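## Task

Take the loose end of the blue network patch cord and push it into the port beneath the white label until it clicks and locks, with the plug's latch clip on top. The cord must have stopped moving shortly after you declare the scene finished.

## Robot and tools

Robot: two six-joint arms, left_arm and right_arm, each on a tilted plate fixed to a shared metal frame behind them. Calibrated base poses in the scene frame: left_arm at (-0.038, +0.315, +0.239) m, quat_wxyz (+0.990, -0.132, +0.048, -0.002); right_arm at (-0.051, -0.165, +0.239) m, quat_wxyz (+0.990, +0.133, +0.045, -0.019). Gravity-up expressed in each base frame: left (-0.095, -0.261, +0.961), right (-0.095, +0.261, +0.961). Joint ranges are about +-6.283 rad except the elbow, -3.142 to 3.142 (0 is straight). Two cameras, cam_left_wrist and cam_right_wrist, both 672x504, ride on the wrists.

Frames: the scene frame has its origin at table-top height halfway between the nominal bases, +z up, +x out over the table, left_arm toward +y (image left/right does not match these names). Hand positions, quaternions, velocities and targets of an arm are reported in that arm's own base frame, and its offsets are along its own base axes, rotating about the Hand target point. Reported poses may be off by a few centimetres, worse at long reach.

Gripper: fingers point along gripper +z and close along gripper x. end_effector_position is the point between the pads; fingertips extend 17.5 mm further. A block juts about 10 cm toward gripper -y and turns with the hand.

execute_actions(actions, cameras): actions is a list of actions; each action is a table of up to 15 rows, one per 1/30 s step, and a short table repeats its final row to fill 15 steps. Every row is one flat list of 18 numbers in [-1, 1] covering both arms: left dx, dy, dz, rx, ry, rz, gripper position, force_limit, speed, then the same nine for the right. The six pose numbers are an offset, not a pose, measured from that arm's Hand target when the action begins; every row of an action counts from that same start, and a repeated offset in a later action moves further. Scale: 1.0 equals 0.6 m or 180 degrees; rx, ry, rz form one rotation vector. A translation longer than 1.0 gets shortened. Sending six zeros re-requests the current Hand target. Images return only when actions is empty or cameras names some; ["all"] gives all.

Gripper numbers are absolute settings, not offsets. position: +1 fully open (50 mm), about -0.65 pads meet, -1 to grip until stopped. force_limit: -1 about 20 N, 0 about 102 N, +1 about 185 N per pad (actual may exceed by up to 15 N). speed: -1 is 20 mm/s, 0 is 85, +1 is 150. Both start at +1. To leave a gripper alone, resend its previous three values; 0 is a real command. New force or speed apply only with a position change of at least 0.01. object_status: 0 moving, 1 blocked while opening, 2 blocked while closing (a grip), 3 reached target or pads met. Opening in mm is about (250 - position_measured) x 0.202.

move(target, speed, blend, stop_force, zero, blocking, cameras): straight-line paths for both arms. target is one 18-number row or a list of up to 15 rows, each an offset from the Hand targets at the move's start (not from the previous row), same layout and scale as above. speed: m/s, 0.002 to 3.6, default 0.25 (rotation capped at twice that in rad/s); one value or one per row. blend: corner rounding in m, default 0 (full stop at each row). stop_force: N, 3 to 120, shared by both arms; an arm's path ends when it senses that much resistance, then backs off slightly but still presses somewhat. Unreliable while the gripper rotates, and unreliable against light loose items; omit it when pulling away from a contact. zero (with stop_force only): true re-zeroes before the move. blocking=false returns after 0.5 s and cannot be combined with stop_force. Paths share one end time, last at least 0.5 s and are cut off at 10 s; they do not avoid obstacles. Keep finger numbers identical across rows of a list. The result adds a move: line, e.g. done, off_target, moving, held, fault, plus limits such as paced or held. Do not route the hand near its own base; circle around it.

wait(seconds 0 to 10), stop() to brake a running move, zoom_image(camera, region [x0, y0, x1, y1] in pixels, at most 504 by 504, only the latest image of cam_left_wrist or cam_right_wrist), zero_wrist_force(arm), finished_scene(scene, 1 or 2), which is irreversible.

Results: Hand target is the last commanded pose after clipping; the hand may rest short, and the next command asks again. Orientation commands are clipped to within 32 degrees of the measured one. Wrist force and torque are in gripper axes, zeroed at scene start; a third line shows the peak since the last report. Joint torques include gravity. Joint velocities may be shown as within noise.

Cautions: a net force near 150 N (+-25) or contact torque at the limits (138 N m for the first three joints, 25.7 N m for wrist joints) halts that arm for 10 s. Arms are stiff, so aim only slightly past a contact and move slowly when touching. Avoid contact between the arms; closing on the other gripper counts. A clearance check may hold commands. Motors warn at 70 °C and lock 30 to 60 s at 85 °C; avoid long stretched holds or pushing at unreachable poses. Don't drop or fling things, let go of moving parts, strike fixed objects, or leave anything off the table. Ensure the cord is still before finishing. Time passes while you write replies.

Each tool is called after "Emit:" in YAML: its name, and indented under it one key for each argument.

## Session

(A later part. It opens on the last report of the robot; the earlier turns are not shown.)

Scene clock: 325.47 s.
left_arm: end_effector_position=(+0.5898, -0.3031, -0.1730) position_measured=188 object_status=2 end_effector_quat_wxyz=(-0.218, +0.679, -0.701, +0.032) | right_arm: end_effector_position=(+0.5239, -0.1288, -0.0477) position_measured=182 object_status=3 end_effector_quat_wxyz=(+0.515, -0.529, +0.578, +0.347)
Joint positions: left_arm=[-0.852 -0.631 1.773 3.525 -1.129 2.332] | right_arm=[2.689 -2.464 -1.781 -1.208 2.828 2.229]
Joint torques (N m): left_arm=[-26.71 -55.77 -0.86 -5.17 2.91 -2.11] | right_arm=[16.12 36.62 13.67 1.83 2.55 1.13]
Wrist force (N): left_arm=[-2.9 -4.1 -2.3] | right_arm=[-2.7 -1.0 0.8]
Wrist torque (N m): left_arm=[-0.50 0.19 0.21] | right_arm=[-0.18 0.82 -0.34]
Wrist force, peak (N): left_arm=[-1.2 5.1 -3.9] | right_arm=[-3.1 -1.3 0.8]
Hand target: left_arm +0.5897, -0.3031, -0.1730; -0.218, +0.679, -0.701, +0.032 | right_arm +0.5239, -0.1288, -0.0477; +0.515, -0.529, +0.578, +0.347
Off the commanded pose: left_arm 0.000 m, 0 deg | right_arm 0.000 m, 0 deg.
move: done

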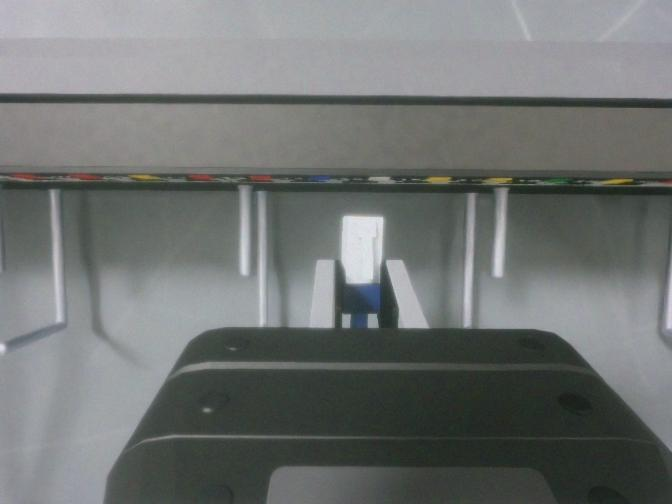

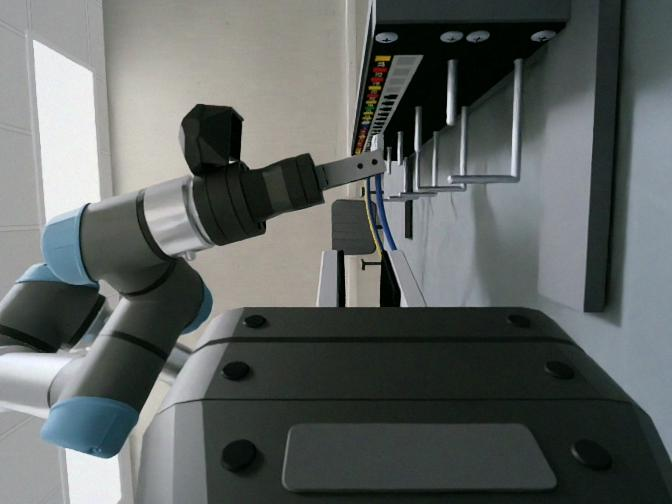

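Emit:
move:
  target: [0.012,0.0005,-0.0007,0,0,0,-1,-0.8,-0.7,0,0,0,0,0,0,-0.2,-0.9,-1]
  speed: 0.03

Emit:
move:
  target: [0.03,-0.0003,0.0028,0,0,0,-1,-0.8,-0.7,0,0,0,0,0,0,-0.2,-0.9,-1]
  speed: 0.012
  stop_force: 9
  cameras: ["all"]

Emit:
zoom_image:
  camera: "cam_right_wrist"
  region: [360, 100, 400, 150]

Scene clock: 335.90 s.
left_arm: end_effector_position=(+0.5969, -0.3028, -0.1734) position_measured=188 object_status=2 end_effector_quat_wxyz=(-0.218, +0.679, -0.701, +0.032) | right_arm: end_effector_position=(+0.5239, -0.1288, -0.0477) position_measured=182 object_status=3 end_effector_quat_wxyz=(+0.515, -0.529, +0.578, +0.347)
Joint positions: left_arm=[-0.843 -0.623 1.755 3.531 -1.129 2.342] | right_arm=[2.689 -2.464 -1.781 -1.208 2.828 2.229]
Joint torques (N m): left_arm=[-6.48 -32.22 -25.36 -1.46 -1.94 2.49] | right_arm=[15.81 37.25 13.85 1.7 2.61 1.08]
Wrist force (N): left_arm=[-3.0 -3.9 -2.3] | right_arm=[-2.9 -1.1 0.8]
Wrist torque (N m): left_arm=[-0.47 0.21 0.08] | right_arm=[-0.18 0.85 -0.34]
Wrist force, peak (N): left_arm=[-3.2 -4.4 -2.5] | right_arm=[-3.1 -1.4 1.0]
Hand target: left_arm +0.5969, -0.3028, -0.1734; -0.218, +0.679, -0.701, +0.032 | right_arm +0.5239, -0.1288, -0.0477; +0.515, -0.529, +0.578, +0.347
Off the commanded pose: left_arm 0.000 m, 0 deg | right_arm 0.000 m, 0 deg.
move: done

Scene clock: 337.43 s.
left_arm: end_effector_position=(+0.6020, -0.3028, -0.1729) position_measured=188 object_status=2 end_effector_quat_wxyz=(-0.218, +0.679, -0.701, +0.032) | right_arm: end_effector_position=(+0.5239, -0.1288, -0.0477) position_measured=182 object_status=3 end_effector_quat_wxyz=(+0.515, -0.529, +0.578, +0.347)
Joint positions: left_arm=[-0.837 -0.619 1.741 3.538 -1.129 2.349] | right_arm=[2.689 -2.464 -1.781 -1.208 2.828 2.229]
Joint torques (N m): left_arm=[-23.56 -58.29 -3.71 -6.06 4.08 -2.17] | right_arm=[16.22 36.3 13.98 1.64 2.56 1.09]
Wrist force (N): left_arm=[-2.6 3.6 -3.8] | right_arm=[-2.8 -1.2 1.0]
Wrist torque (N m): left_arm=[-0.32 0.27 0.12] | right_arm=[-0.21 0.84 -0.34]
Wrist force, peak (N): left_arm=[-2.8 12.3 -6.1] | right_arm=[-3.1 -1.3 1.0]
Hand target: left_arm +0.6020, -0.3028, -0.1729; -0.218, +0.679, -0.701, +0.032 (not the last commanded pose) | right_arm +0.5239, -0.1288, -0.0477; +0.515, -0.529, +0.578, +0.347
Off the commanded pose: left_arm 0.013 m, 0 deg | right_arm 0.000 m, 0 deg.
move: contact (left_arm)

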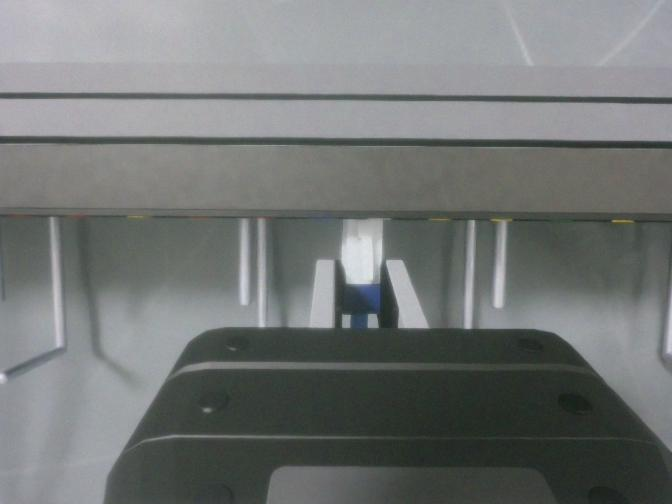

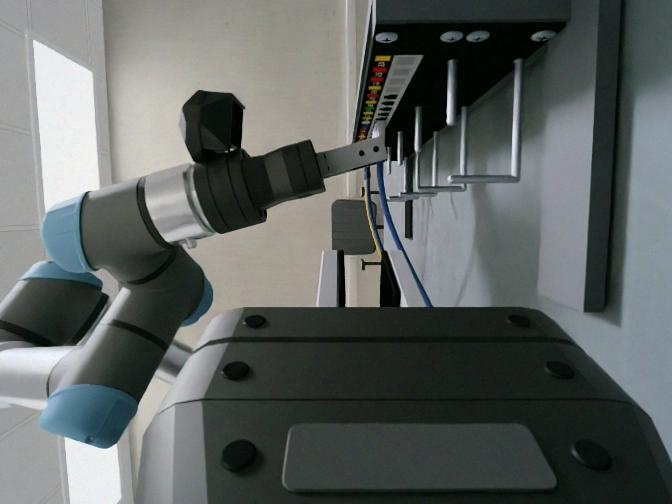

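Scaled by 10.080 from the camera's 672x504 image, which has a finer 960x720 frame.

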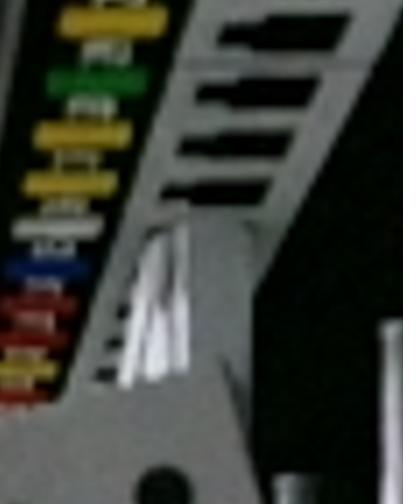

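Emit:
move:
  target: [-0.002,0.001,0.0001,0,0,0,-1,-0.8,-0.7,0,0,0,0,0,0,-0.2,-0.9,-1]
  speed: 0.02

Emit:
move:
  target: [0.03,-0.0003,0.0028,0,0,0,-1,-0.8,-0.7,0,0,0,0,0,0,-0.2,-0.9,-1]
  speed: 0.012
  stop_force: 9
  cameras: ["cam_left_wrist","cam_right_wrist"]

Emit:
zoom_image:
  camera: "cam_right_wrist"
  region: [360, 100, 400, 150]

Emit:
zoom_image:
  camera: "cam_left_wrist"
  region: [320, 190, 400, 270]

Scene clock: 349.30 s.
left_arm: end_effector_position=(+0.6009, -0.3022, -0.1729) position_measured=188 object_status=2 end_effector_quat_wxyz=(-0.218, +0.679, -0.701, +0.032) | right_arm: end_effector_position=(+0.5239, -0.1288, -0.0477) position_measured=182 object_status=3 end_effector_quat_wxyz=(+0.515, -0.529, +0.578, +0.347)
Joint positions: left_arm=[-0.837 -0.621 1.745 3.535 -1.129 2.348] | right_arm=[2.689 -2.464 -1.781 -1.208 2.828 2.229]
Joint torques (N m): left_arm=[-26.52 -56.42 -2.19 -5.39 2.77 -1.98] | right_arm=[15.89 36.45 13.7 1.43 2.65 1.12]
Wrist force (N): left_arm=[-3.0 -4.1 -2.3] | right_arm=[-2.9 -1.2 0.8]
Wrist torque (N m): left_arm=[-0.51 0.21 0.20] | right_arm=[-0.22 0.85 -0.34]
Wrist force, peak (N): left_arm=[-2.4 3.8 -4.2] | right_arm=[-3.0 -1.4 1.1]
Hand target: left_arm +0.6008, -0.3022, -0.1729; -0.218, +0.679, -0.701, +0.032 | right_arm +0.5239, -0.1288, -0.0477; +0.515, -0.529, +0.578, +0.347
Off the commanded pose: left_arm 0.000 m, 0 deg | right_arm 0.000 m, 0 deg.
move: done

Scene clock: 350.50 s.
left_arm: end_effector_position=(+0.6019, -0.3024, -0.1726) position_measured=188 object_status=2 end_effector_quat_wxyz=(-0.218, +0.678, -0.701, +0.032) | right_arm: end_effector_position=(+0.5239, -0.1288, -0.0477) position_measured=182 object_status=3 end_effector_quat_wxyz=(+0.515, -0.529, +0.578, +0.347)
Joint positions: left_arm=[-0.836 -0.62 1.743 3.537 -1.129 2.35] | right_arm=[2.689 -2.464 -1.781 -1.208 2.828 2.229]
Joint torques (N m): left_arm=[-22.67 -58.49 -4.5 -6.29 3.19 -2.02] | right_arm=[15.82 37.16 13.69 1.35 2.6 1.01]
Wrist force (N): left_arm=[-1.1 4.5 -4.0] | right_arm=[-2.7 -1.1 0.9]
Wrist torque (N m): left_arm=[-0.31 0.16 0.13] | right_arm=[-0.19 0.82 -0.34]
Wrist force, peak (N): left_arm=[-0.2 12.5 -6.0] | right_arm=[-3.0 -1.3 0.9]
Hand target: left_arm +0.6019, -0.3024, -0.1726; -0.218, +0.678, -0.701, +0.032 (not the last commanded pose) | right_arm +0.5239, -0.1288, -0.0477; +0.515, -0.529, +0.578, +0.347
Off the commanded pose: left_arm 0.017 m, 0 deg | right_arm 0.000 m, 0 deg.
move: contact (left_arm)

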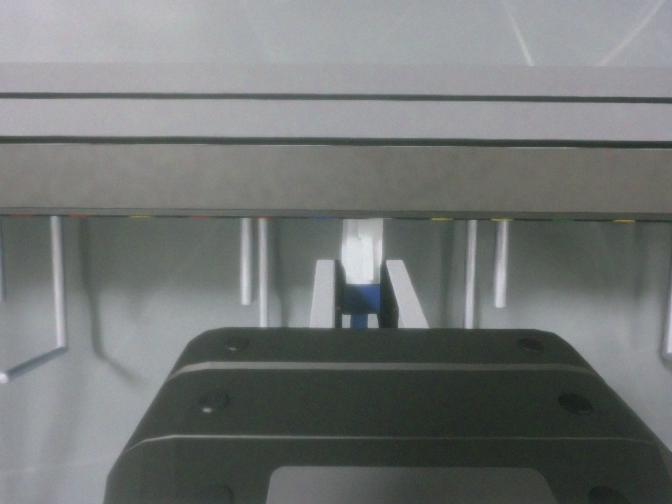

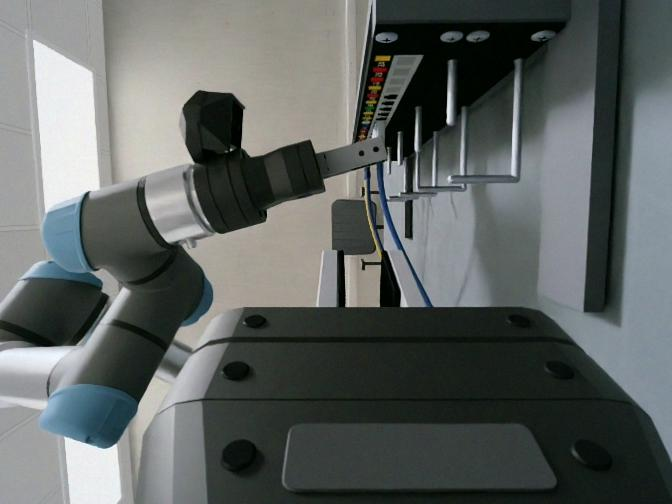

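Scaled by 10.080 from the camera's 672x504 image, which has a finer 960x720 frame.

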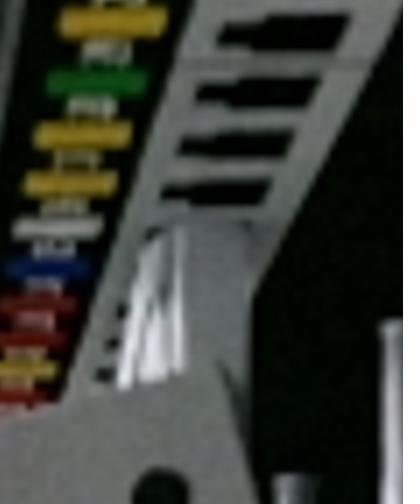

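Scaled by 6.300 from the camera's 672x504 image, which has a finer 960x720 frame.

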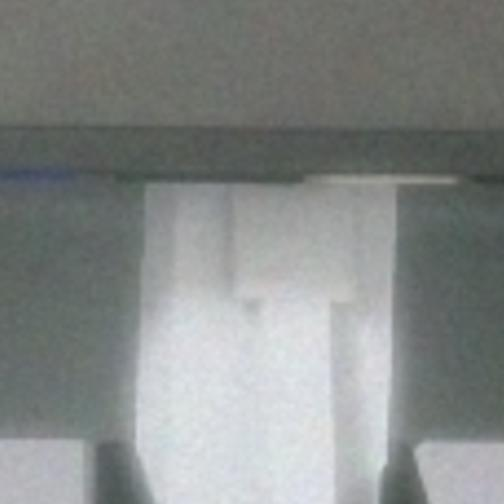

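Emit:
move:
  target: [-0.002,0.0012,-0.001,0,0,0,-1,-0.8,-0.7,0,0,0,0,0,0,-0.2,-0.9,-1]
  speed: 0.02

Emit:
move:
  target: [0.03,-0.0003,0.0028,0,0,0,-1,-0.8,-0.7,0,0,0,0,0,0,-0.2,-0.9,-1]
  speed: 0.012
  stop_force: 9
  cameras: ["cam_left_wrist","cam_right_wrist"]

Emit:
zoom_image:
  camera: "cam_right_wrist"
  region: [360, 100, 400, 150]

Scene clock: 361.50 s.
left_arm: end_effector_position=(+0.6008, -0.3016, -0.1732) position_measured=188 object_status=2 end_effector_quat_wxyz=(-0.218, +0.678, -0.701, +0.032) | right_arm: end_effector_position=(+0.5239, -0.1288, -0.0477) position_measured=182 object_status=3 end_effector_quat_wxyz=(+0.515, -0.529, +0.578, +0.347)
Joint positions: left_arm=[-0.837 -0.62 1.747 3.533 -1.129 2.349] | right_arm=[2.689 -2.464 -1.781 -1.208 2.828 2.229]
Joint torques (N m): left_arm=[-26.56 -55.27 -2.06 -5.55 -0.01 -2.05] | right_arm=[16.13 36.68 13.34 1.38 2.57 1.04]
Wrist force (N): left_arm=[-2.6 -4.5 -2.5] | right_arm=[-2.7 -1.1 0.9]
Wrist torque (N m): left_arm=[-0.56 0.16 0.19] | right_arm=[-0.20 0.82 -0.34]
Wrist force, peak (N): left_arm=[-1.3 4.6 -4.6] | right_arm=[-3.1 -1.4 0.9]
Hand target: left_arm +0.6007, -0.3016, -0.1732; -0.218, +0.678, -0.701, +0.032 | right_arm +0.5239, -0.1288, -0.0477; +0.515, -0.529, +0.578, +0.347
Off the commanded pose: left_arm 0.000 m, 0 deg | right_arm 0.000 m, 0 deg.
move: done

Scene clock: 362.70 s.
left_arm: end_effector_position=(+0.6019, -0.3018, -0.1730) position_measured=188 object_status=2 end_effector_quat_wxyz=(-0.218, +0.678, -0.701, +0.032) | right_arm: end_effector_position=(+0.5239, -0.1288, -0.0477) position_measured=182 object_status=3 end_effector_quat_wxyz=(+0.515, -0.529, +0.578, +0.347)
Joint positions: left_arm=[-0.836 -0.62 1.744 3.535 -1.129 2.35] | right_arm=[2.689 -2.464 -1.781 -1.208 2.828 2.229]
Joint torques (N m): left_arm=[-23.2 -57.89 -4.96 -6.48 4.02 -1.98] | right_arm=[15.69 37.04 13.25 1.24 2.6 1.1]
Wrist force (N): left_arm=[-1.0 3.6 -3.9] | right_arm=[-2.8 -1.2 0.9]
Wrist torque (N m): left_arm=[-0.41 0.13 0.14] | right_arm=[-0.22 0.84 -0.34]
Wrist force, peak (N): left_arm=[-0.3 10.7 -5.7] | right_arm=[-3.1 -1.2 0.9]
Hand target: left_arm +0.6019, -0.3018, -0.1730; -0.218, +0.678, -0.701, +0.032 (not the last commanded pose) | right_arm +0.5239, -0.1288, -0.0477; +0.515, -0.529, +0.578, +0.347
Off the commanded pose: left_arm 0.017 m, 0 deg | right_arm 0.000 m, 0 deg.
move: contact (left_arm)

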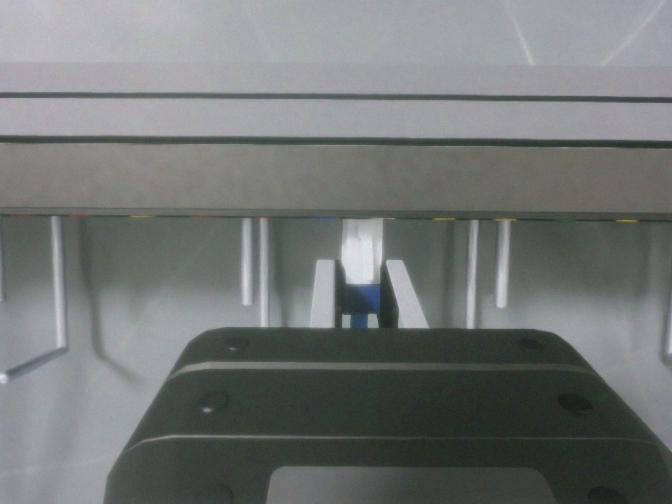

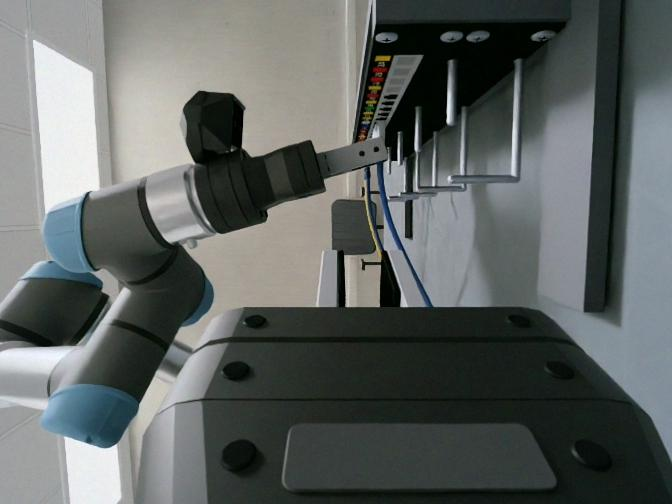

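Scaled by 10.080 from the camera's 672x504 image, which has a finer 960x720 frame.

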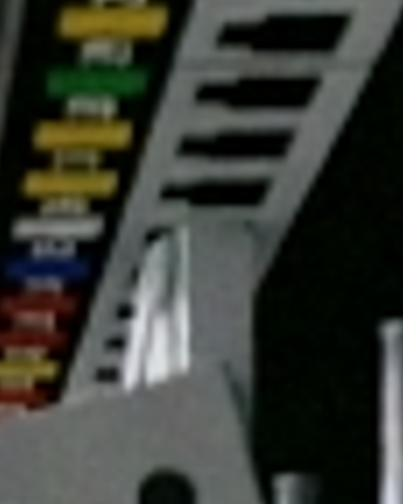

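Emit:
move:
  target: [-0.002,0.0002,0.0014,0,0,0,-1,-0.8,-0.7,0,0,0,0,0,0,-0.2,-0.9,-1]
  speed: 0.02

Emit:
move:
  target: [0.03,-0.0003,0.0028,0,0,0,-1,-0.8,-0.7,0,0,0,0,0,0,-0.2,-0.9,-1]
  speed: 0.012
  stop_force: 9
  cameras: ["cam_left_wrist","cam_right_wrist"]

Emit:
zoom_image:
  camera: "cam_right_wrist"
  region: [360, 100, 400, 150]

Scene clock: 370.73 s.
left_arm: end_effector_position=(+0.6008, -0.3017, -0.1722) position_measured=188 object_status=2 end_effector_quat_wxyz=(-0.218, +0.678, -0.701, +0.032) | right_arm: end_effector_position=(+0.5239, -0.1288, -0.0477) position_measured=182 object_status=3 end_effector_quat_wxyz=(+0.515, -0.529, +0.578, +0.347)
Joint positions: left_arm=[-0.837 -0.623 1.747 3.534 -1.129 2.349] | right_arm=[2.689 -2.464 -1.781 -1.208 2.828 2.229]
Joint torques (N m): left_arm=[-24.93 -55.27 -0.73 -5.46 2.64 -2.2] | right_arm=[15.9 37.41 13.44 1.36 2.49 1.04]
Wrist force (N): left_arm=[-2.3 -3.7 -2.3] | right_arm=[-3.0 -1.4 0.8]
Wrist torque (N m): left_arm=[-0.43 0.09 0.21] | right_arm=[-0.25 0.86 -0.34]
Wrist force, peak (N): left_arm=[-1.3 3.7 -4.2] | right_arm=[-3.0 -1.3 0.9]
Hand target: left_arm +0.6007, -0.3017, -0.1721; -0.218, +0.678, -0.701, +0.032 | right_arm +0.5239, -0.1288, -0.0477; +0.515, -0.529, +0.578, +0.347
Off the commanded pose: left_arm 0.000 m, 0 deg | right_arm 0.000 m, 0 deg.
move: done

Scene clock: 371.90 s.
left_arm: end_effector_position=(+0.6018, -0.3018, -0.1719) position_measured=188 object_status=2 end_effector_quat_wxyz=(-0.218, +0.678, -0.701, +0.032) | right_arm: end_effector_position=(+0.5239, -0.1288, -0.0477) position_measured=182 object_status=3 end_effector_quat_wxyz=(+0.515, -0.529, +0.578, +0.347)
Joint positions: left_arm=[-0.836 -0.622 1.745 3.536 -1.129 2.35] | right_arm=[2.689 -2.464 -1.781 -1.208 2.828 2.229]
Joint torques (N m): left_arm=[-22.37 -57.98 -4.59 -6.2 2.03 -1.96] | right_arm=[15.95 36.52 13.3 1.31 2.5 1.04]
Wrist force (N): left_arm=[-0.7 4.2 -4.0] | right_arm=[-2.9 -1.3 0.8]
Wrist torque (N m): left_arm=[-0.27 0.07 0.13] | right_arm=[-0.23 0.86 -0.33]
Wrist force, peak (N): left_arm=[0.4 13.4 -5.9] | right_arm=[-3.0 -1.2 0.8]
Hand target: left_arm +0.6018, -0.3018, -0.1719; -0.218, +0.678, -0.701, +0.032 (not the last commanded pose) | right_arm +0.5239, -0.1288, -0.0477; +0.515, -0.529, +0.578, +0.347
Off the commanded pose: left_arm 0.017 m, 0 deg | right_arm 0.000 m, 0 deg.
move: contact (left_arm)

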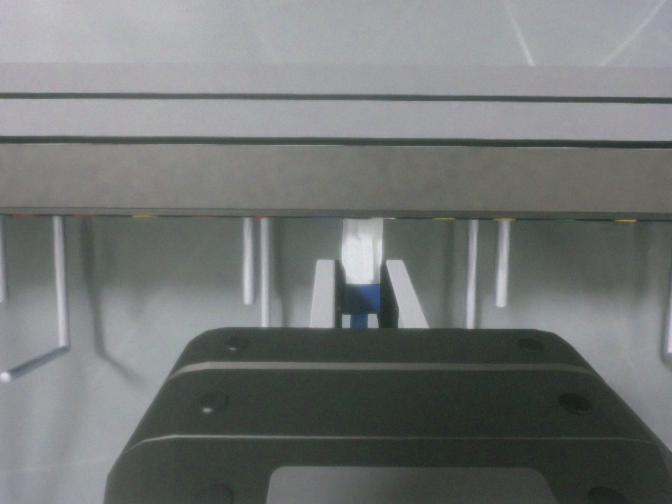

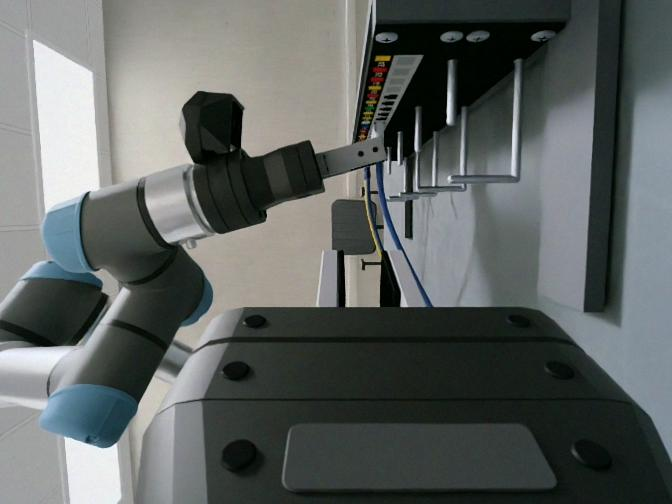

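Scaled by 10.080 from the camera's 672x504 image, which has a finer 960x720 frame.

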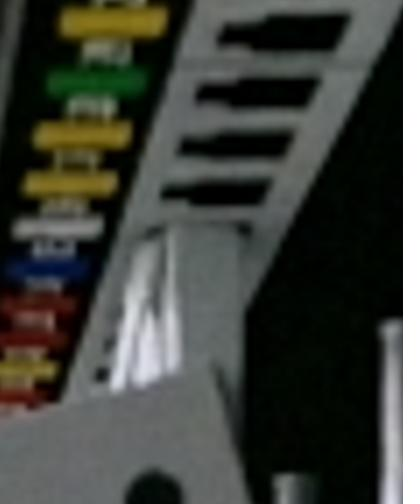

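Emit:
move:
  target: [-0.0015,-0.0002,-0.0005,0,0,0,-1,-0.8,-0.7,0,0,0,0,0,0,-0.2,-0.9,-1]
  speed: 0.02

Emit:
move:
  target: [0.03,-0.0003,0.0028,0,0,0,-1,-0.8,-0.7,0,0,0,0,0,0,-0.2,-0.9,-1]
  speed: 0.008
  stop_force: 20
  cameras: ["cam_left_wrist","cam_right_wrist"]

Emit:
zoom_image:
  camera: "cam_right_wrist"
  region: [360, 100, 400, 150]

Scene clock: 379.47 s.
left_arm: end_effector_position=(+0.6009, -0.3019, -0.1722) position_measured=188 object_status=2 end_effector_quat_wxyz=(-0.218, +0.678, -0.701, +0.032) | right_arm: end_effector_position=(+0.5239, -0.1288, -0.0477) position_measured=182 object_status=3 end_effector_quat_wxyz=(+0.515, -0.529, +0.578, +0.347)
Joint positions: left_arm=[-0.837 -0.622 1.747 3.535 -1.129 2.349] | right_arm=[2.689 -2.464 -1.781 -1.208 2.828 2.229]
Joint torques (N m): left_arm=[-26.66 -56.08 -1.99 -5.53 1.02 -1.88] | right_arm=[15.69 36.77 13.19 1.37 2.57 0.93]
Wrist force (N): left_arm=[-2.2 -4.1 -2.4] | right_arm=[-3.0 -1.2 0.7]
Wrist torque (N m): left_arm=[-0.49 0.08 0.21] | right_arm=[-0.20 0.86 -0.33]
Wrist force, peak (N): left_arm=[-1.2 4.4 -4.2] | right_arm=[-3.1 -1.2 0.9]
Hand target: left_arm +0.6009, -0.3019, -0.1722; -0.218, +0.678, -0.701, +0.032 | right_arm +0.5239, -0.1288, -0.0477; +0.515, -0.529, +0.578, +0.347
Off the commanded pose: left_arm 0.000 m, 0 deg | right_arm 0.000 m, 0 deg.
move: done

Scene clock: 380.77 s.
left_arm: end_effector_position=(+0.6022, -0.3020, -0.1721) position_measured=188 object_status=2 end_effector_quat_wxyz=(-0.218, +0.678, -0.701, +0.032) | right_arm: end_effector_position=(+0.5239, -0.1288, -0.0477) position_measured=182 object_status=3 end_effector_quat_wxyz=(+0.515, -0.529, +0.578, +0.347)
Joint positions: left_arm=[-0.835 -0.621 1.743 3.537 -1.129 2.351] | right_arm=[2.689 -2.464 -1.781 -1.208 2.828 2.229]
Joint torques (N m): left_arm=[-19.6 -61.07 -7.24 -7.52 6.08 -1.98] | right_arm=[15.78 37.45 13.41 1.3 2.52 0.91]
Wrist force (N): left_arm=[0.6 14.2 -5.2] | right_arm=[-2.7 -1.1 1.0]
Wrist torque (N m): left_arm=[-0.13 0.03 0.11] | right_arm=[-0.20 0.83 -0.34]
Wrist force, peak (N): left_arm=[0.6 19.7 -6.4] | right_arm=[-3.0 -1.1 1.1]
Hand target: left_arm +0.6022, -0.3020, -0.1721; -0.218, +0.678, -0.701, +0.032 (not the last commanded pose) | right_arm +0.5239, -0.1288, -0.0477; +0.515, -0.529, +0.578, +0.347
Off the commanded pose: left_arm 0.017 m, 0 deg | right_arm 0.000 m, 0 deg.
move: contact (left_arm)

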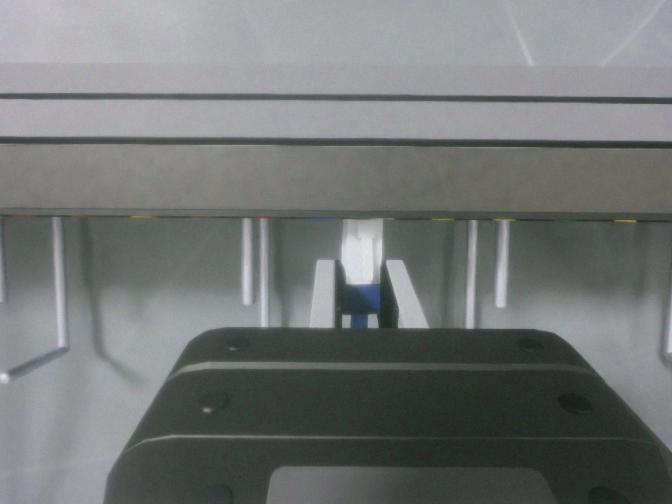

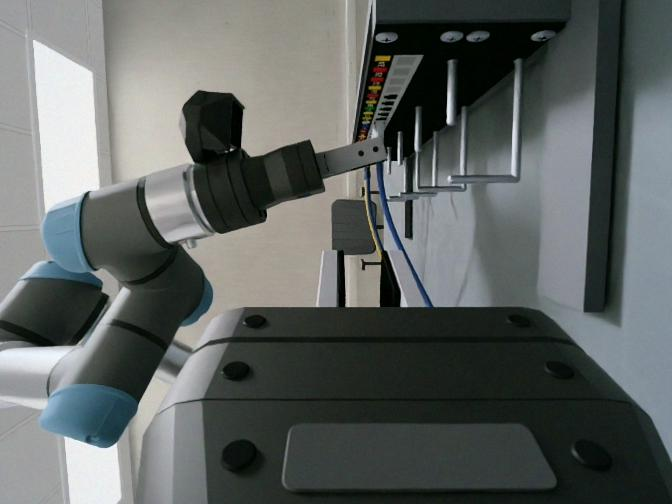

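Scaled by 10.080 from the camera's 672x504 image, which has a finer 960x720 frame.

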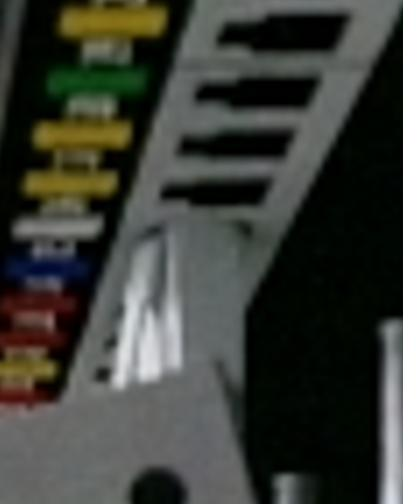

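Emit:
move:
  target: [-0.0018,-0.0012,-0.0004,0,0,0,-1,-0.8,-0.7,0,0,0,0,0,0,-0.2,-0.9,-1]
  speed: 0.02

Emit:
move:
  target: [0.03,-0.0003,0.0028,0,0,0,-1,-0.8,-0.7,0,0,0,0,0,0,-0.2,-0.9,-1]
  speed: 0.01
  stop_force: 14
  cameras: ["cam_left_wrist","cam_right_wrist"]

Emit:
zoom_image:
  camera: "cam_right_wrist"
  region: [360, 100, 400, 150]

Scene clock: 390.50 s.
left_arm: end_effector_position=(+0.6012, -0.3027, -0.1723) position_measured=188 object_status=2 end_effector_quat_wxyz=(-0.218, +0.678, -0.701, +0.032) | right_arm: end_effector_position=(+0.5239, -0.1288, -0.0477) position_measured=182 object_status=3 end_effector_quat_wxyz=(+0.515, -0.529, +0.578, +0.347)
Joint positions: left_arm=[-0.837 -0.621 1.744 3.536 -1.129 2.349] | right_arm=[2.689 -2.464 -1.781 -1.208 2.828 2.229]
Joint torques (N m): left_arm=[-27.38 -54.88 -1.58 -4.32 0.86 -2.05] | right_arm=[15.39 37.33 12.88 1.3 2.55 0.97]
Wrist force (N): left_arm=[-1.4 -4.9 -2.4] | right_arm=[-2.8 -1.4 0.8]
Wrist torque (N m): left_arm=[-0.62 -0.05 0.22] | right_arm=[-0.24 0.83 -0.33]
Wrist force, peak (N): left_arm=[0.5 14.4 -5.4] | right_arm=[-3.1 -1.4 1.0]
Hand target: left_arm +0.6011, -0.3027, -0.1723; -0.218, +0.678, -0.701, +0.032 | right_arm +0.5239, -0.1288, -0.0477; +0.515, -0.529, +0.578, +0.347
Off the commanded pose: left_arm 0.000 m, 0 deg | right_arm 0.000 m, 0 deg.
move: done

Scene clock: 391.70 s.
left_arm: end_effector_position=(+0.6020, -0.3028, -0.1721) position_measured=188 object_status=2 end_effector_quat_wxyz=(-0.218, +0.678, -0.701, +0.032) | right_arm: end_effector_position=(+0.5239, -0.1288, -0.0477) position_measured=182 object_status=3 end_effector_quat_wxyz=(+0.515, -0.529, +0.578, +0.347)
Joint positions: left_arm=[-0.837 -0.621 1.742 3.538 -1.129 2.35] | right_arm=[2.689 -2.464 -1.781 -1.208 2.828 2.229]
Joint torques (N m): left_arm=[-22.72 -60.4 -5.41 -6.88 4.98 -1.84] | right_arm=[16.05 36.88 13.28 1.29 2.41 0.85]
Wrist force (N): left_arm=[-0.3 7.6 -4.4] | right_arm=[-2.8 -1.2 0.6]
Wrist torque (N m): left_arm=[-0.41 -0.01 0.11] | right_arm=[-0.20 0.84 -0.34]
Wrist force, peak (N): left_arm=[-0.1 14.2 -5.5] | right_arm=[-3.0 -1.3 0.7]
Hand target: left_arm +0.6020, -0.3028, -0.1721; -0.218, +0.678, -0.701, +0.032 (not the last commanded pose) | right_arm +0.5239, -0.1288, -0.0477; +0.515, -0.529, +0.578, +0.347
Off the commanded pose: left_arm 0.017 m, 0 deg | right_arm 0.000 m, 0 deg.
move: contact (left_arm)

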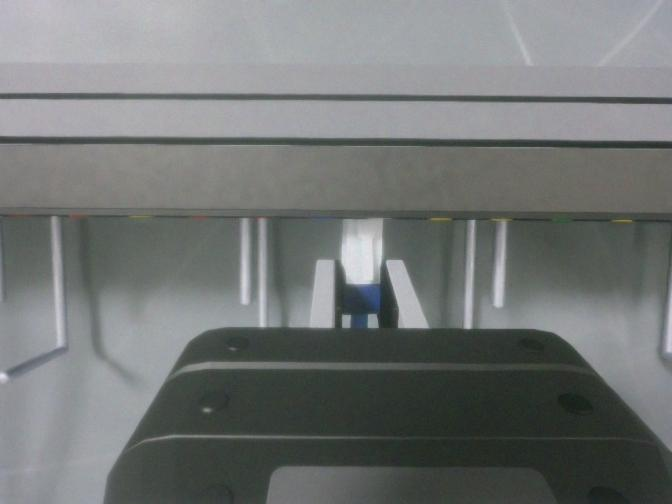

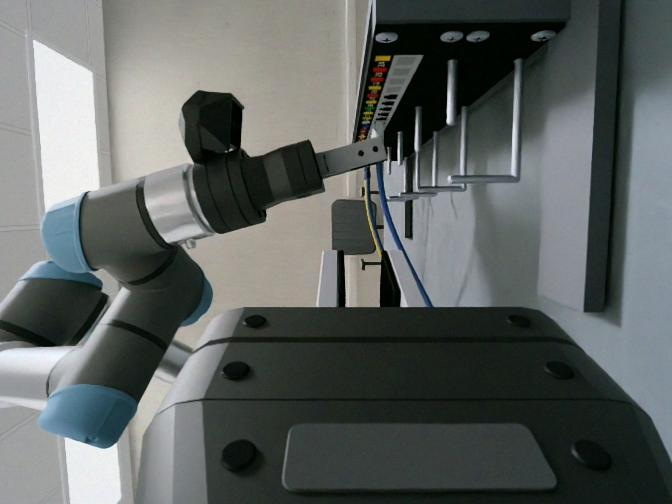

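Scaled by 10.080 from the camera's 672x504 image, which has a finer 960x720 frame.

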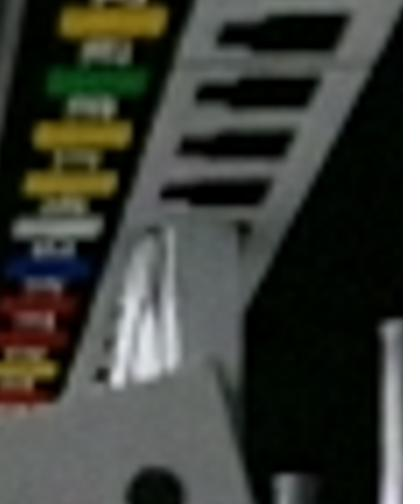

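Emit:
move:
  target: [-0.0015,0.0009,-0.0008,0,0,0,-1,-0.8,-0.7,0,0,0,0,0,0,-0.2,-0.9,-1]
  speed: 0.02

Emit:
move:
  target: [0.03,-0.0003,0.0028,0,0,0,-1,-0.8,-0.7,0,0,0,0,0,0,-0.2,-0.9,-1]
  speed: 0.01
  stop_force: 14
  cameras: ["cam_left_wrist","cam_right_wrist"]

Emit:
zoom_image:
  camera: "cam_right_wrist"
  region: [360, 100, 400, 150]

Scene clock: 395.80 s.
left_arm: end_effector_position=(+0.6011, -0.3023, -0.1726) position_measured=188 object_status=2 end_effector_quat_wxyz=(-0.218, +0.678, -0.701, +0.032) | right_arm: end_effector_position=(+0.5239, -0.1288, -0.0477) position_measured=182 object_status=3 end_effector_quat_wxyz=(+0.515, -0.529, +0.578, +0.347)
Joint positions: left_arm=[-0.837 -0.621 1.745 3.535 -1.129 2.349] | right_arm=[2.689 -2.464 -1.781 -1.208 2.828 2.229]
Joint torques (N m): left_arm=[-26.27 -56.38 -2 -5.3 1.84 -2.03] | right_arm=[15.63 37.08 13.16 1.34 2.5 1.01]
Wrist force (N): left_arm=[-1.6 -4.4 -2.1] | right_arm=[-2.8 -1.1 0.8]
Wrist torque (N m): left_arm=[-0.56 -0.01 0.17] | right_arm=[-0.19 0.84 -0.33]
Wrist force, peak (N): left_arm=[-0.3 8.0 -4.5] | right_arm=[-3.0 -1.2 1.1]
Hand target: left_arm +0.6011, -0.3023, -0.1726; -0.218, +0.678, -0.701, +0.032 | right_arm +0.5239, -0.1288, -0.0477; +0.515, -0.529, +0.578, +0.347
Off the commanded pose: left_arm 0.000 m, 0 deg | right_arm 0.000 m, 0 deg.
move: done

Scene clock: 397.00 s.
left_arm: end_effector_position=(+0.6021, -0.3024, -0.1724) position_measured=188 object_status=2 end_effector_quat_wxyz=(-0.218, +0.678, -0.701, +0.032) | right_arm: end_effector_position=(+0.5239, -0.1288, -0.0477) position_measured=182 object_status=3 end_effector_quat_wxyz=(+0.515, -0.529, +0.578, +0.347)
Joint positions: left_arm=[-0.836 -0.62 1.743 3.536 -1.129 2.35] | right_arm=[2.689 -2.464 -1.781 -1.208 2.828 2.229]
Joint torques (N m): left_arm=[-23.12 -59.27 -5.26 -7 5.1 -2.14] | right_arm=[15.39 37.26 13.32 1.28 2.44 0.94]
Wrist force (N): left_arm=[0.0 8.6 -4.3] | right_arm=[-2.8 -1.2 0.6]
Wrist torque (N m): left_arm=[-0.25 0.06 0.13] | right_arm=[-0.20 0.83 -0.34]
Wrist force, peak (N): left_arm=[0.0 15.1 -5.7] | right_arm=[-3.1 -1.2 0.9]
Hand target: left_arm +0.6021, -0.3024, -0.1724; -0.218, +0.678, -0.701, +0.032 (not the last commanded pose) | right_arm +0.5239, -0.1288, -0.0477; +0.515, -0.529, +0.578, +0.347
Off the commanded pose: left_arm 0.017 m, 0 deg | right_arm 0.000 m, 0 deg.
move: contact (left_arm)

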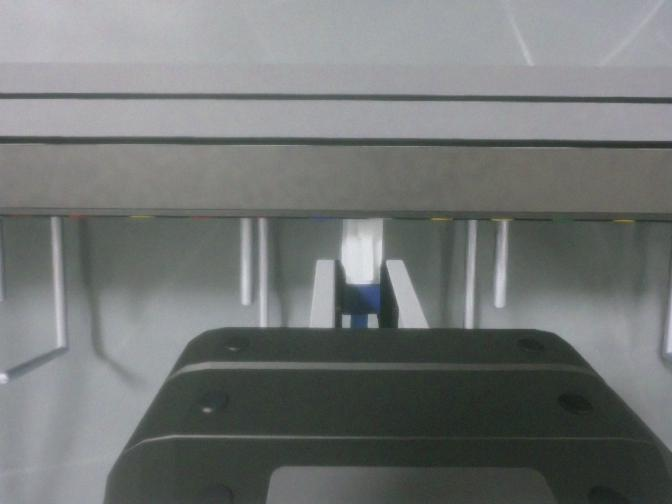

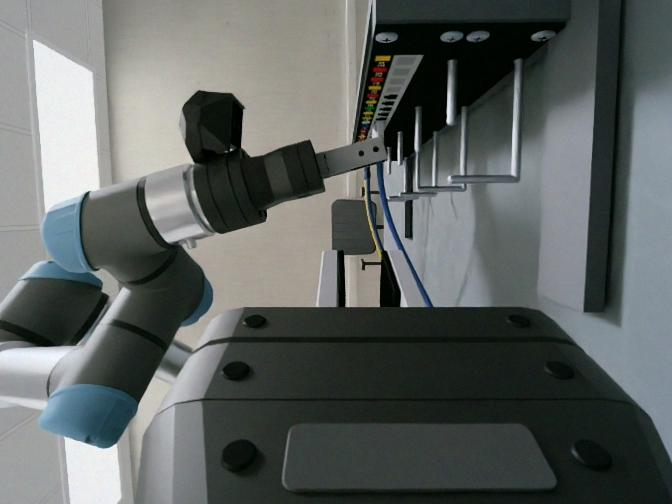

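Scaled by 10.080 from the camera's 672x504 image, which has a finer 960x720 frame.

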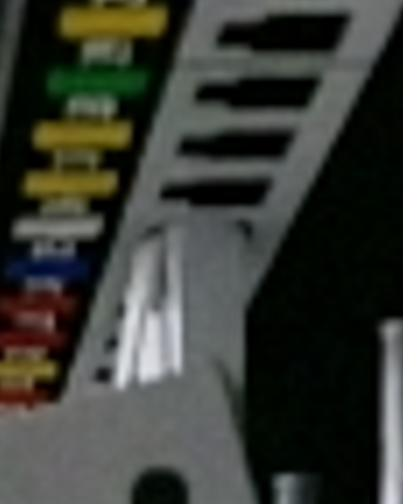

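Emit:
move:
  target: [-0.02,0,-0.0019,0,0,0,-1,-0.8,-0.7,-0.0073,0.2137,-0.0587,0.02,-0.0557,-0.2044,-0.2,-0.9,-1]
  speed: 0.08
  cameras: ["all"]

Emit:
zoom_image:
  camera: "cam_right_wrist"
  region: [280, 150, 420, 270]

Scene clock: 412.30 s.
left_arm: end_effector_position=(+0.5955, -0.3024, -0.1730) position_measured=188 object_status=2 end_effector_quat_wxyz=(-0.218, +0.678, -0.701, +0.032) | right_arm: end_effector_position=(+0.5212, -0.0643, -0.0664) position_measured=182 object_status=3 end_effector_quat_wxyz=(+0.583, -0.450, +0.625, +0.257)
Joint positions: left_arm=[-0.844 -0.625 1.76 3.528 -1.129 2.342] | right_arm=[2.794 -2.799 -1.931 0.783 2.879 3.716]
Joint torques (N m): left_arm=[-25.84 -55.66 -1.42 -5.41 2.93 -2.17] | right_arm=[9.44 41.53 -0.95 3.7 1.84 0.06]
Wrist force (N): left_arm=[-1.2 -3.9 -2.0] | right_arm=[-2.9 -1.2 0.6]
Wrist torque (N m): left_arm=[-0.47 -0.08 0.20] | right_arm=[-0.21 0.86 -0.23]
Wrist force, peak (N): left_arm=[0.1 8.8 -4.8] | right_arm=[-3.3 0.3 1.7]
Hand target: left_arm +0.5955, -0.3024, -0.1730; -0.218, +0.678, -0.701, +0.032 (not the last commanded pose) | right_arm +0.5212, -0.0643, -0.0664; +0.583, -0.450, +0.625, +0.257 (not the last commanded pose)
Tool commands: left_gripper/position=-1.0 left_gripper/force_limit=-0.8 left_gripper/speed=-0.7 right_gripper/position=-0.2 right_gripper/force_limit=-0.898039 right_gripper/speed=-1.0
Off the commanded pose: left_arm 0.005 m, 0 deg | right_arm 0.066 m, 22 deg.
FORCE FAULT: contact force on the right arm reached its limit, and that arm stopped. The contact can be on any part of that arm, not only on its tool. That arm's remaining commands of this call were not run. That arm is still stopped at the end of this call. That arm stays stopped for about 10 more seconds. Until then a move that you send moves the other arm only, and its call returns only when the move has ended. Once the stop has ended, the next robot result says so. If the stop ends while you think or write, that arm runs what you send next, counted from a new Hand target: where the arm stands when the stop ends. While its stop runs, that arm takes no new command, but its gripper still runs the gripper command that each later call begins with. Until it ends, the stop uses up actions while you think or wait. An arm that is not stopped still takes commands.
move: fault (right_arm), off_target (left_arm; braked at the fault stop of right_arm)

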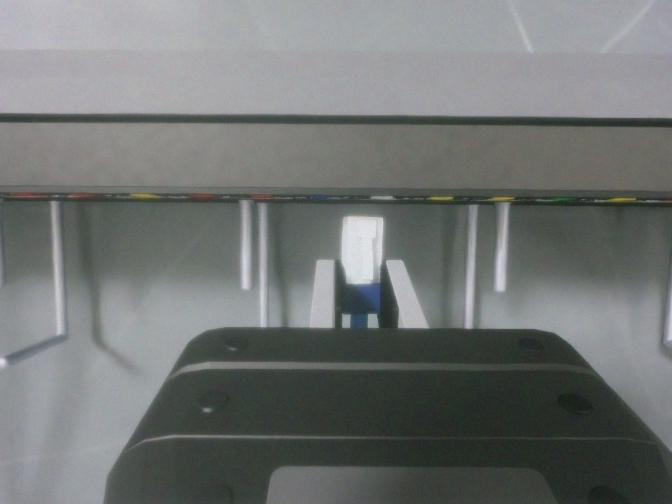

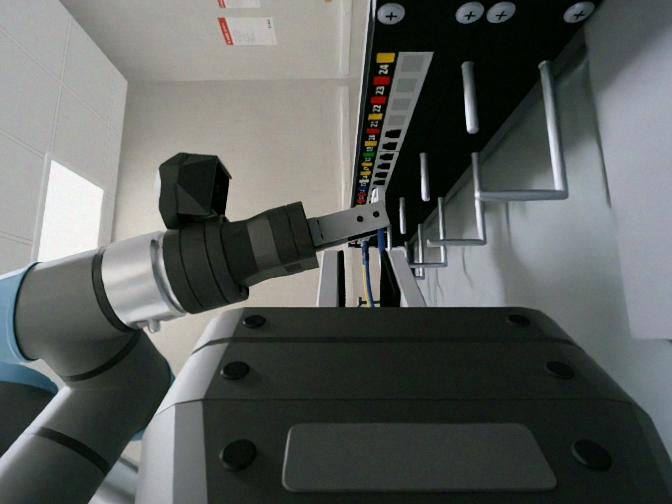

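Scaled by 3.600 from the camera's 672x504 image, which has a finer 960x720 frame.

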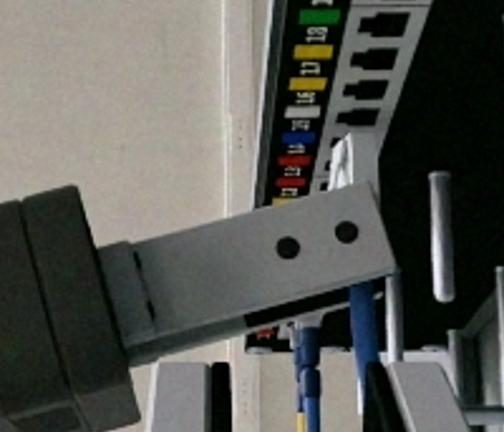

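Emit:
zoom_image:
  camera: "cam_right_wrist"
  region: [355, 155, 405, 205]

Emit:
wait:
  seconds: 10

Scaled by 10.080 from the camera's 672x504 image, which has a finer 960x720 frame.

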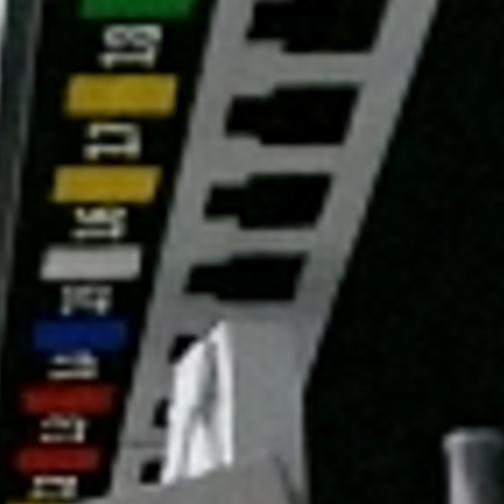

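Scene clock: 424.27 s.
left_arm: end_effector_position=(+0.5955, -0.3024, -0.1730) position_measured=188 object_status=2 end_effector_quat_wxyz=(-0.218, +0.678, -0.701, +0.032) | right_arm: end_effector_position=(+0.5212, -0.0643, -0.0664) position_measured=182 object_status=3 end_effector_quat_wxyz=(+0.583, -0.450, +0.625, +0.257)
Joint positions: left_arm=[-0.844 -0.625 1.76 3.528 -1.129 2.342] | right_arm=[2.794 -2.799 -1.931 0.783 2.879 3.716]
Joint torques (N m): left_arm=[-26.27 -55.84 -0.6 -5.39 2.74 -2.09] | right_arm=[9 41.79 -1.25 3.8 1.81 0.14]
Wrist force (N): left_arm=[-1.7 -3.7 -2.4] | right_arm=[-2.8 -1.4 0.8]
Wrist torque (N m): left_arm=[-0.45 0.00 0.21] | right_arm=[-0.24 0.83 -0.24]
Wrist force, peak (N): left_arm=[-1.9 -4.2 -2.3] | right_arm=[-3.1 -1.5 0.9]
Hand target: left_arm +0.5955, -0.3024, -0.1730; -0.218, +0.678, -0.701, +0.032 (not the last commanded pose) | right_arm +0.5212, -0.0643, -0.0664; +0.583, -0.450, +0.625, +0.257 (not the last commanded pose)
Tool commands: left_gripper/position=-1.0 left_gripper/force_limit=-0.8 left_gripper/speed=-0.7 right_gripper/position=-0.2 right_gripper/force_limit=-0.898039 right_gripper/speed=-1.0
Off the commanded pose: left_arm 0.005 m, 0 deg | right_arm 0.066 m, 22 deg.
FORCE FAULT, CONTINUED: the right arm's stop, for the force fault that an earlier result reported, is over. The rest of the stop counts as 19 of the actions that you can send in this scene. That arm's target is now where it stood when the stop ended, not its last command. That arm accepts commands again.
wait: 10.00 s; at rest from the start

Emit:
move:
  target: [0.0088,0.001,0.0007,0,0,0,-1,-0.8,-0.7,0,0,0,0,0,0,-0.2,-0.9,-1]
  speed: 0.02
  stop_force: 8
  cameras: ["all"]

Emit:
zoom_image:
  camera: "cam_right_wrist"
  region: [355, 155, 405, 205]

Scene clock: 432.43 s.
left_arm: end_effector_position=(+0.6008, -0.3018, -0.1726) position_measured=188 object_status=2 end_effector_quat_wxyz=(-0.218, +0.678, -0.701, +0.032) | right_arm: end_effector_position=(+0.5212, -0.0643, -0.0664) position_measured=182 object_status=3 end_effector_quat_wxyz=(+0.583, -0.450, +0.625, +0.257)
Joint positions: left_arm=[-0.837 -0.622 1.747 3.534 -1.129 2.349] | right_arm=[2.794 -2.799 -1.931 0.783 2.879 3.716]
Joint torques (N m): left_arm=[-4.71 -32.14 -26.65 -1.42 -1.87 2.67] | right_arm=[9.59 41.62 -1.26 3.09 1.82 -0.39]
Wrist force (N): left_arm=[-1.8 -3.7 -2.3] | right_arm=[-2.8 -1.4 0.9]
Wrist torque (N m): left_arm=[-0.44 0.01 0.09] | right_arm=[-0.23 0.84 -0.24]
Wrist force, peak (N): left_arm=[-1.7 -4.2 -2.2] | right_arm=[-3.0 -1.5 0.8]
Hand target: left_arm +0.6008, -0.3018, -0.1726; -0.218, +0.678, -0.701, +0.032 | right_arm +0.5212, -0.0643, -0.0664; +0.583, -0.450, +0.625, +0.257
Off the commanded pose: left_arm 0.000 m, 0 deg | right_arm 0.000 m, 0 deg.
move: done

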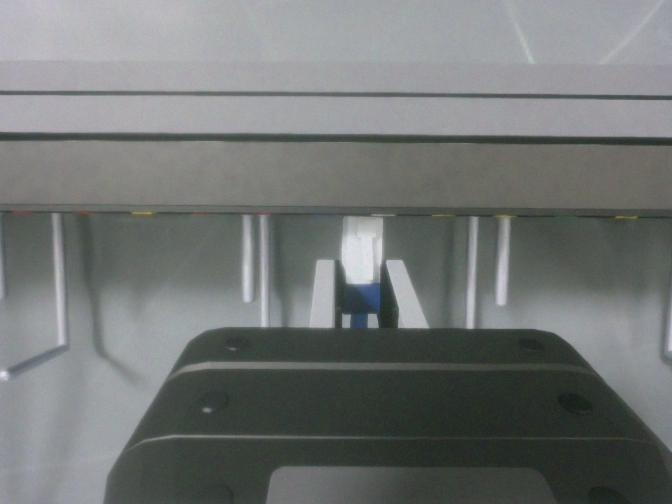

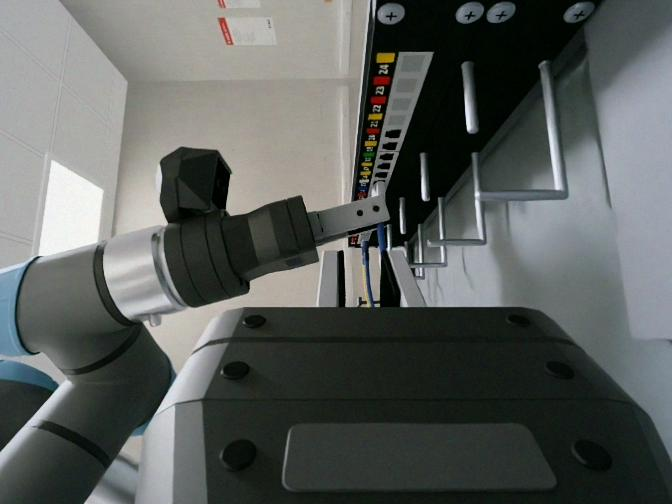

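Scaled by 10.080 from the camera's 672x504 image, which has a finer 960x720 frame.

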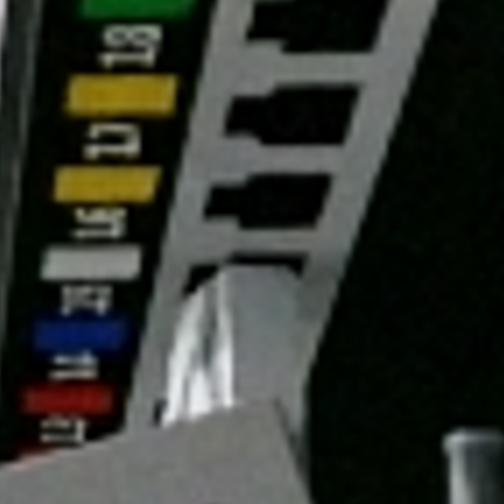

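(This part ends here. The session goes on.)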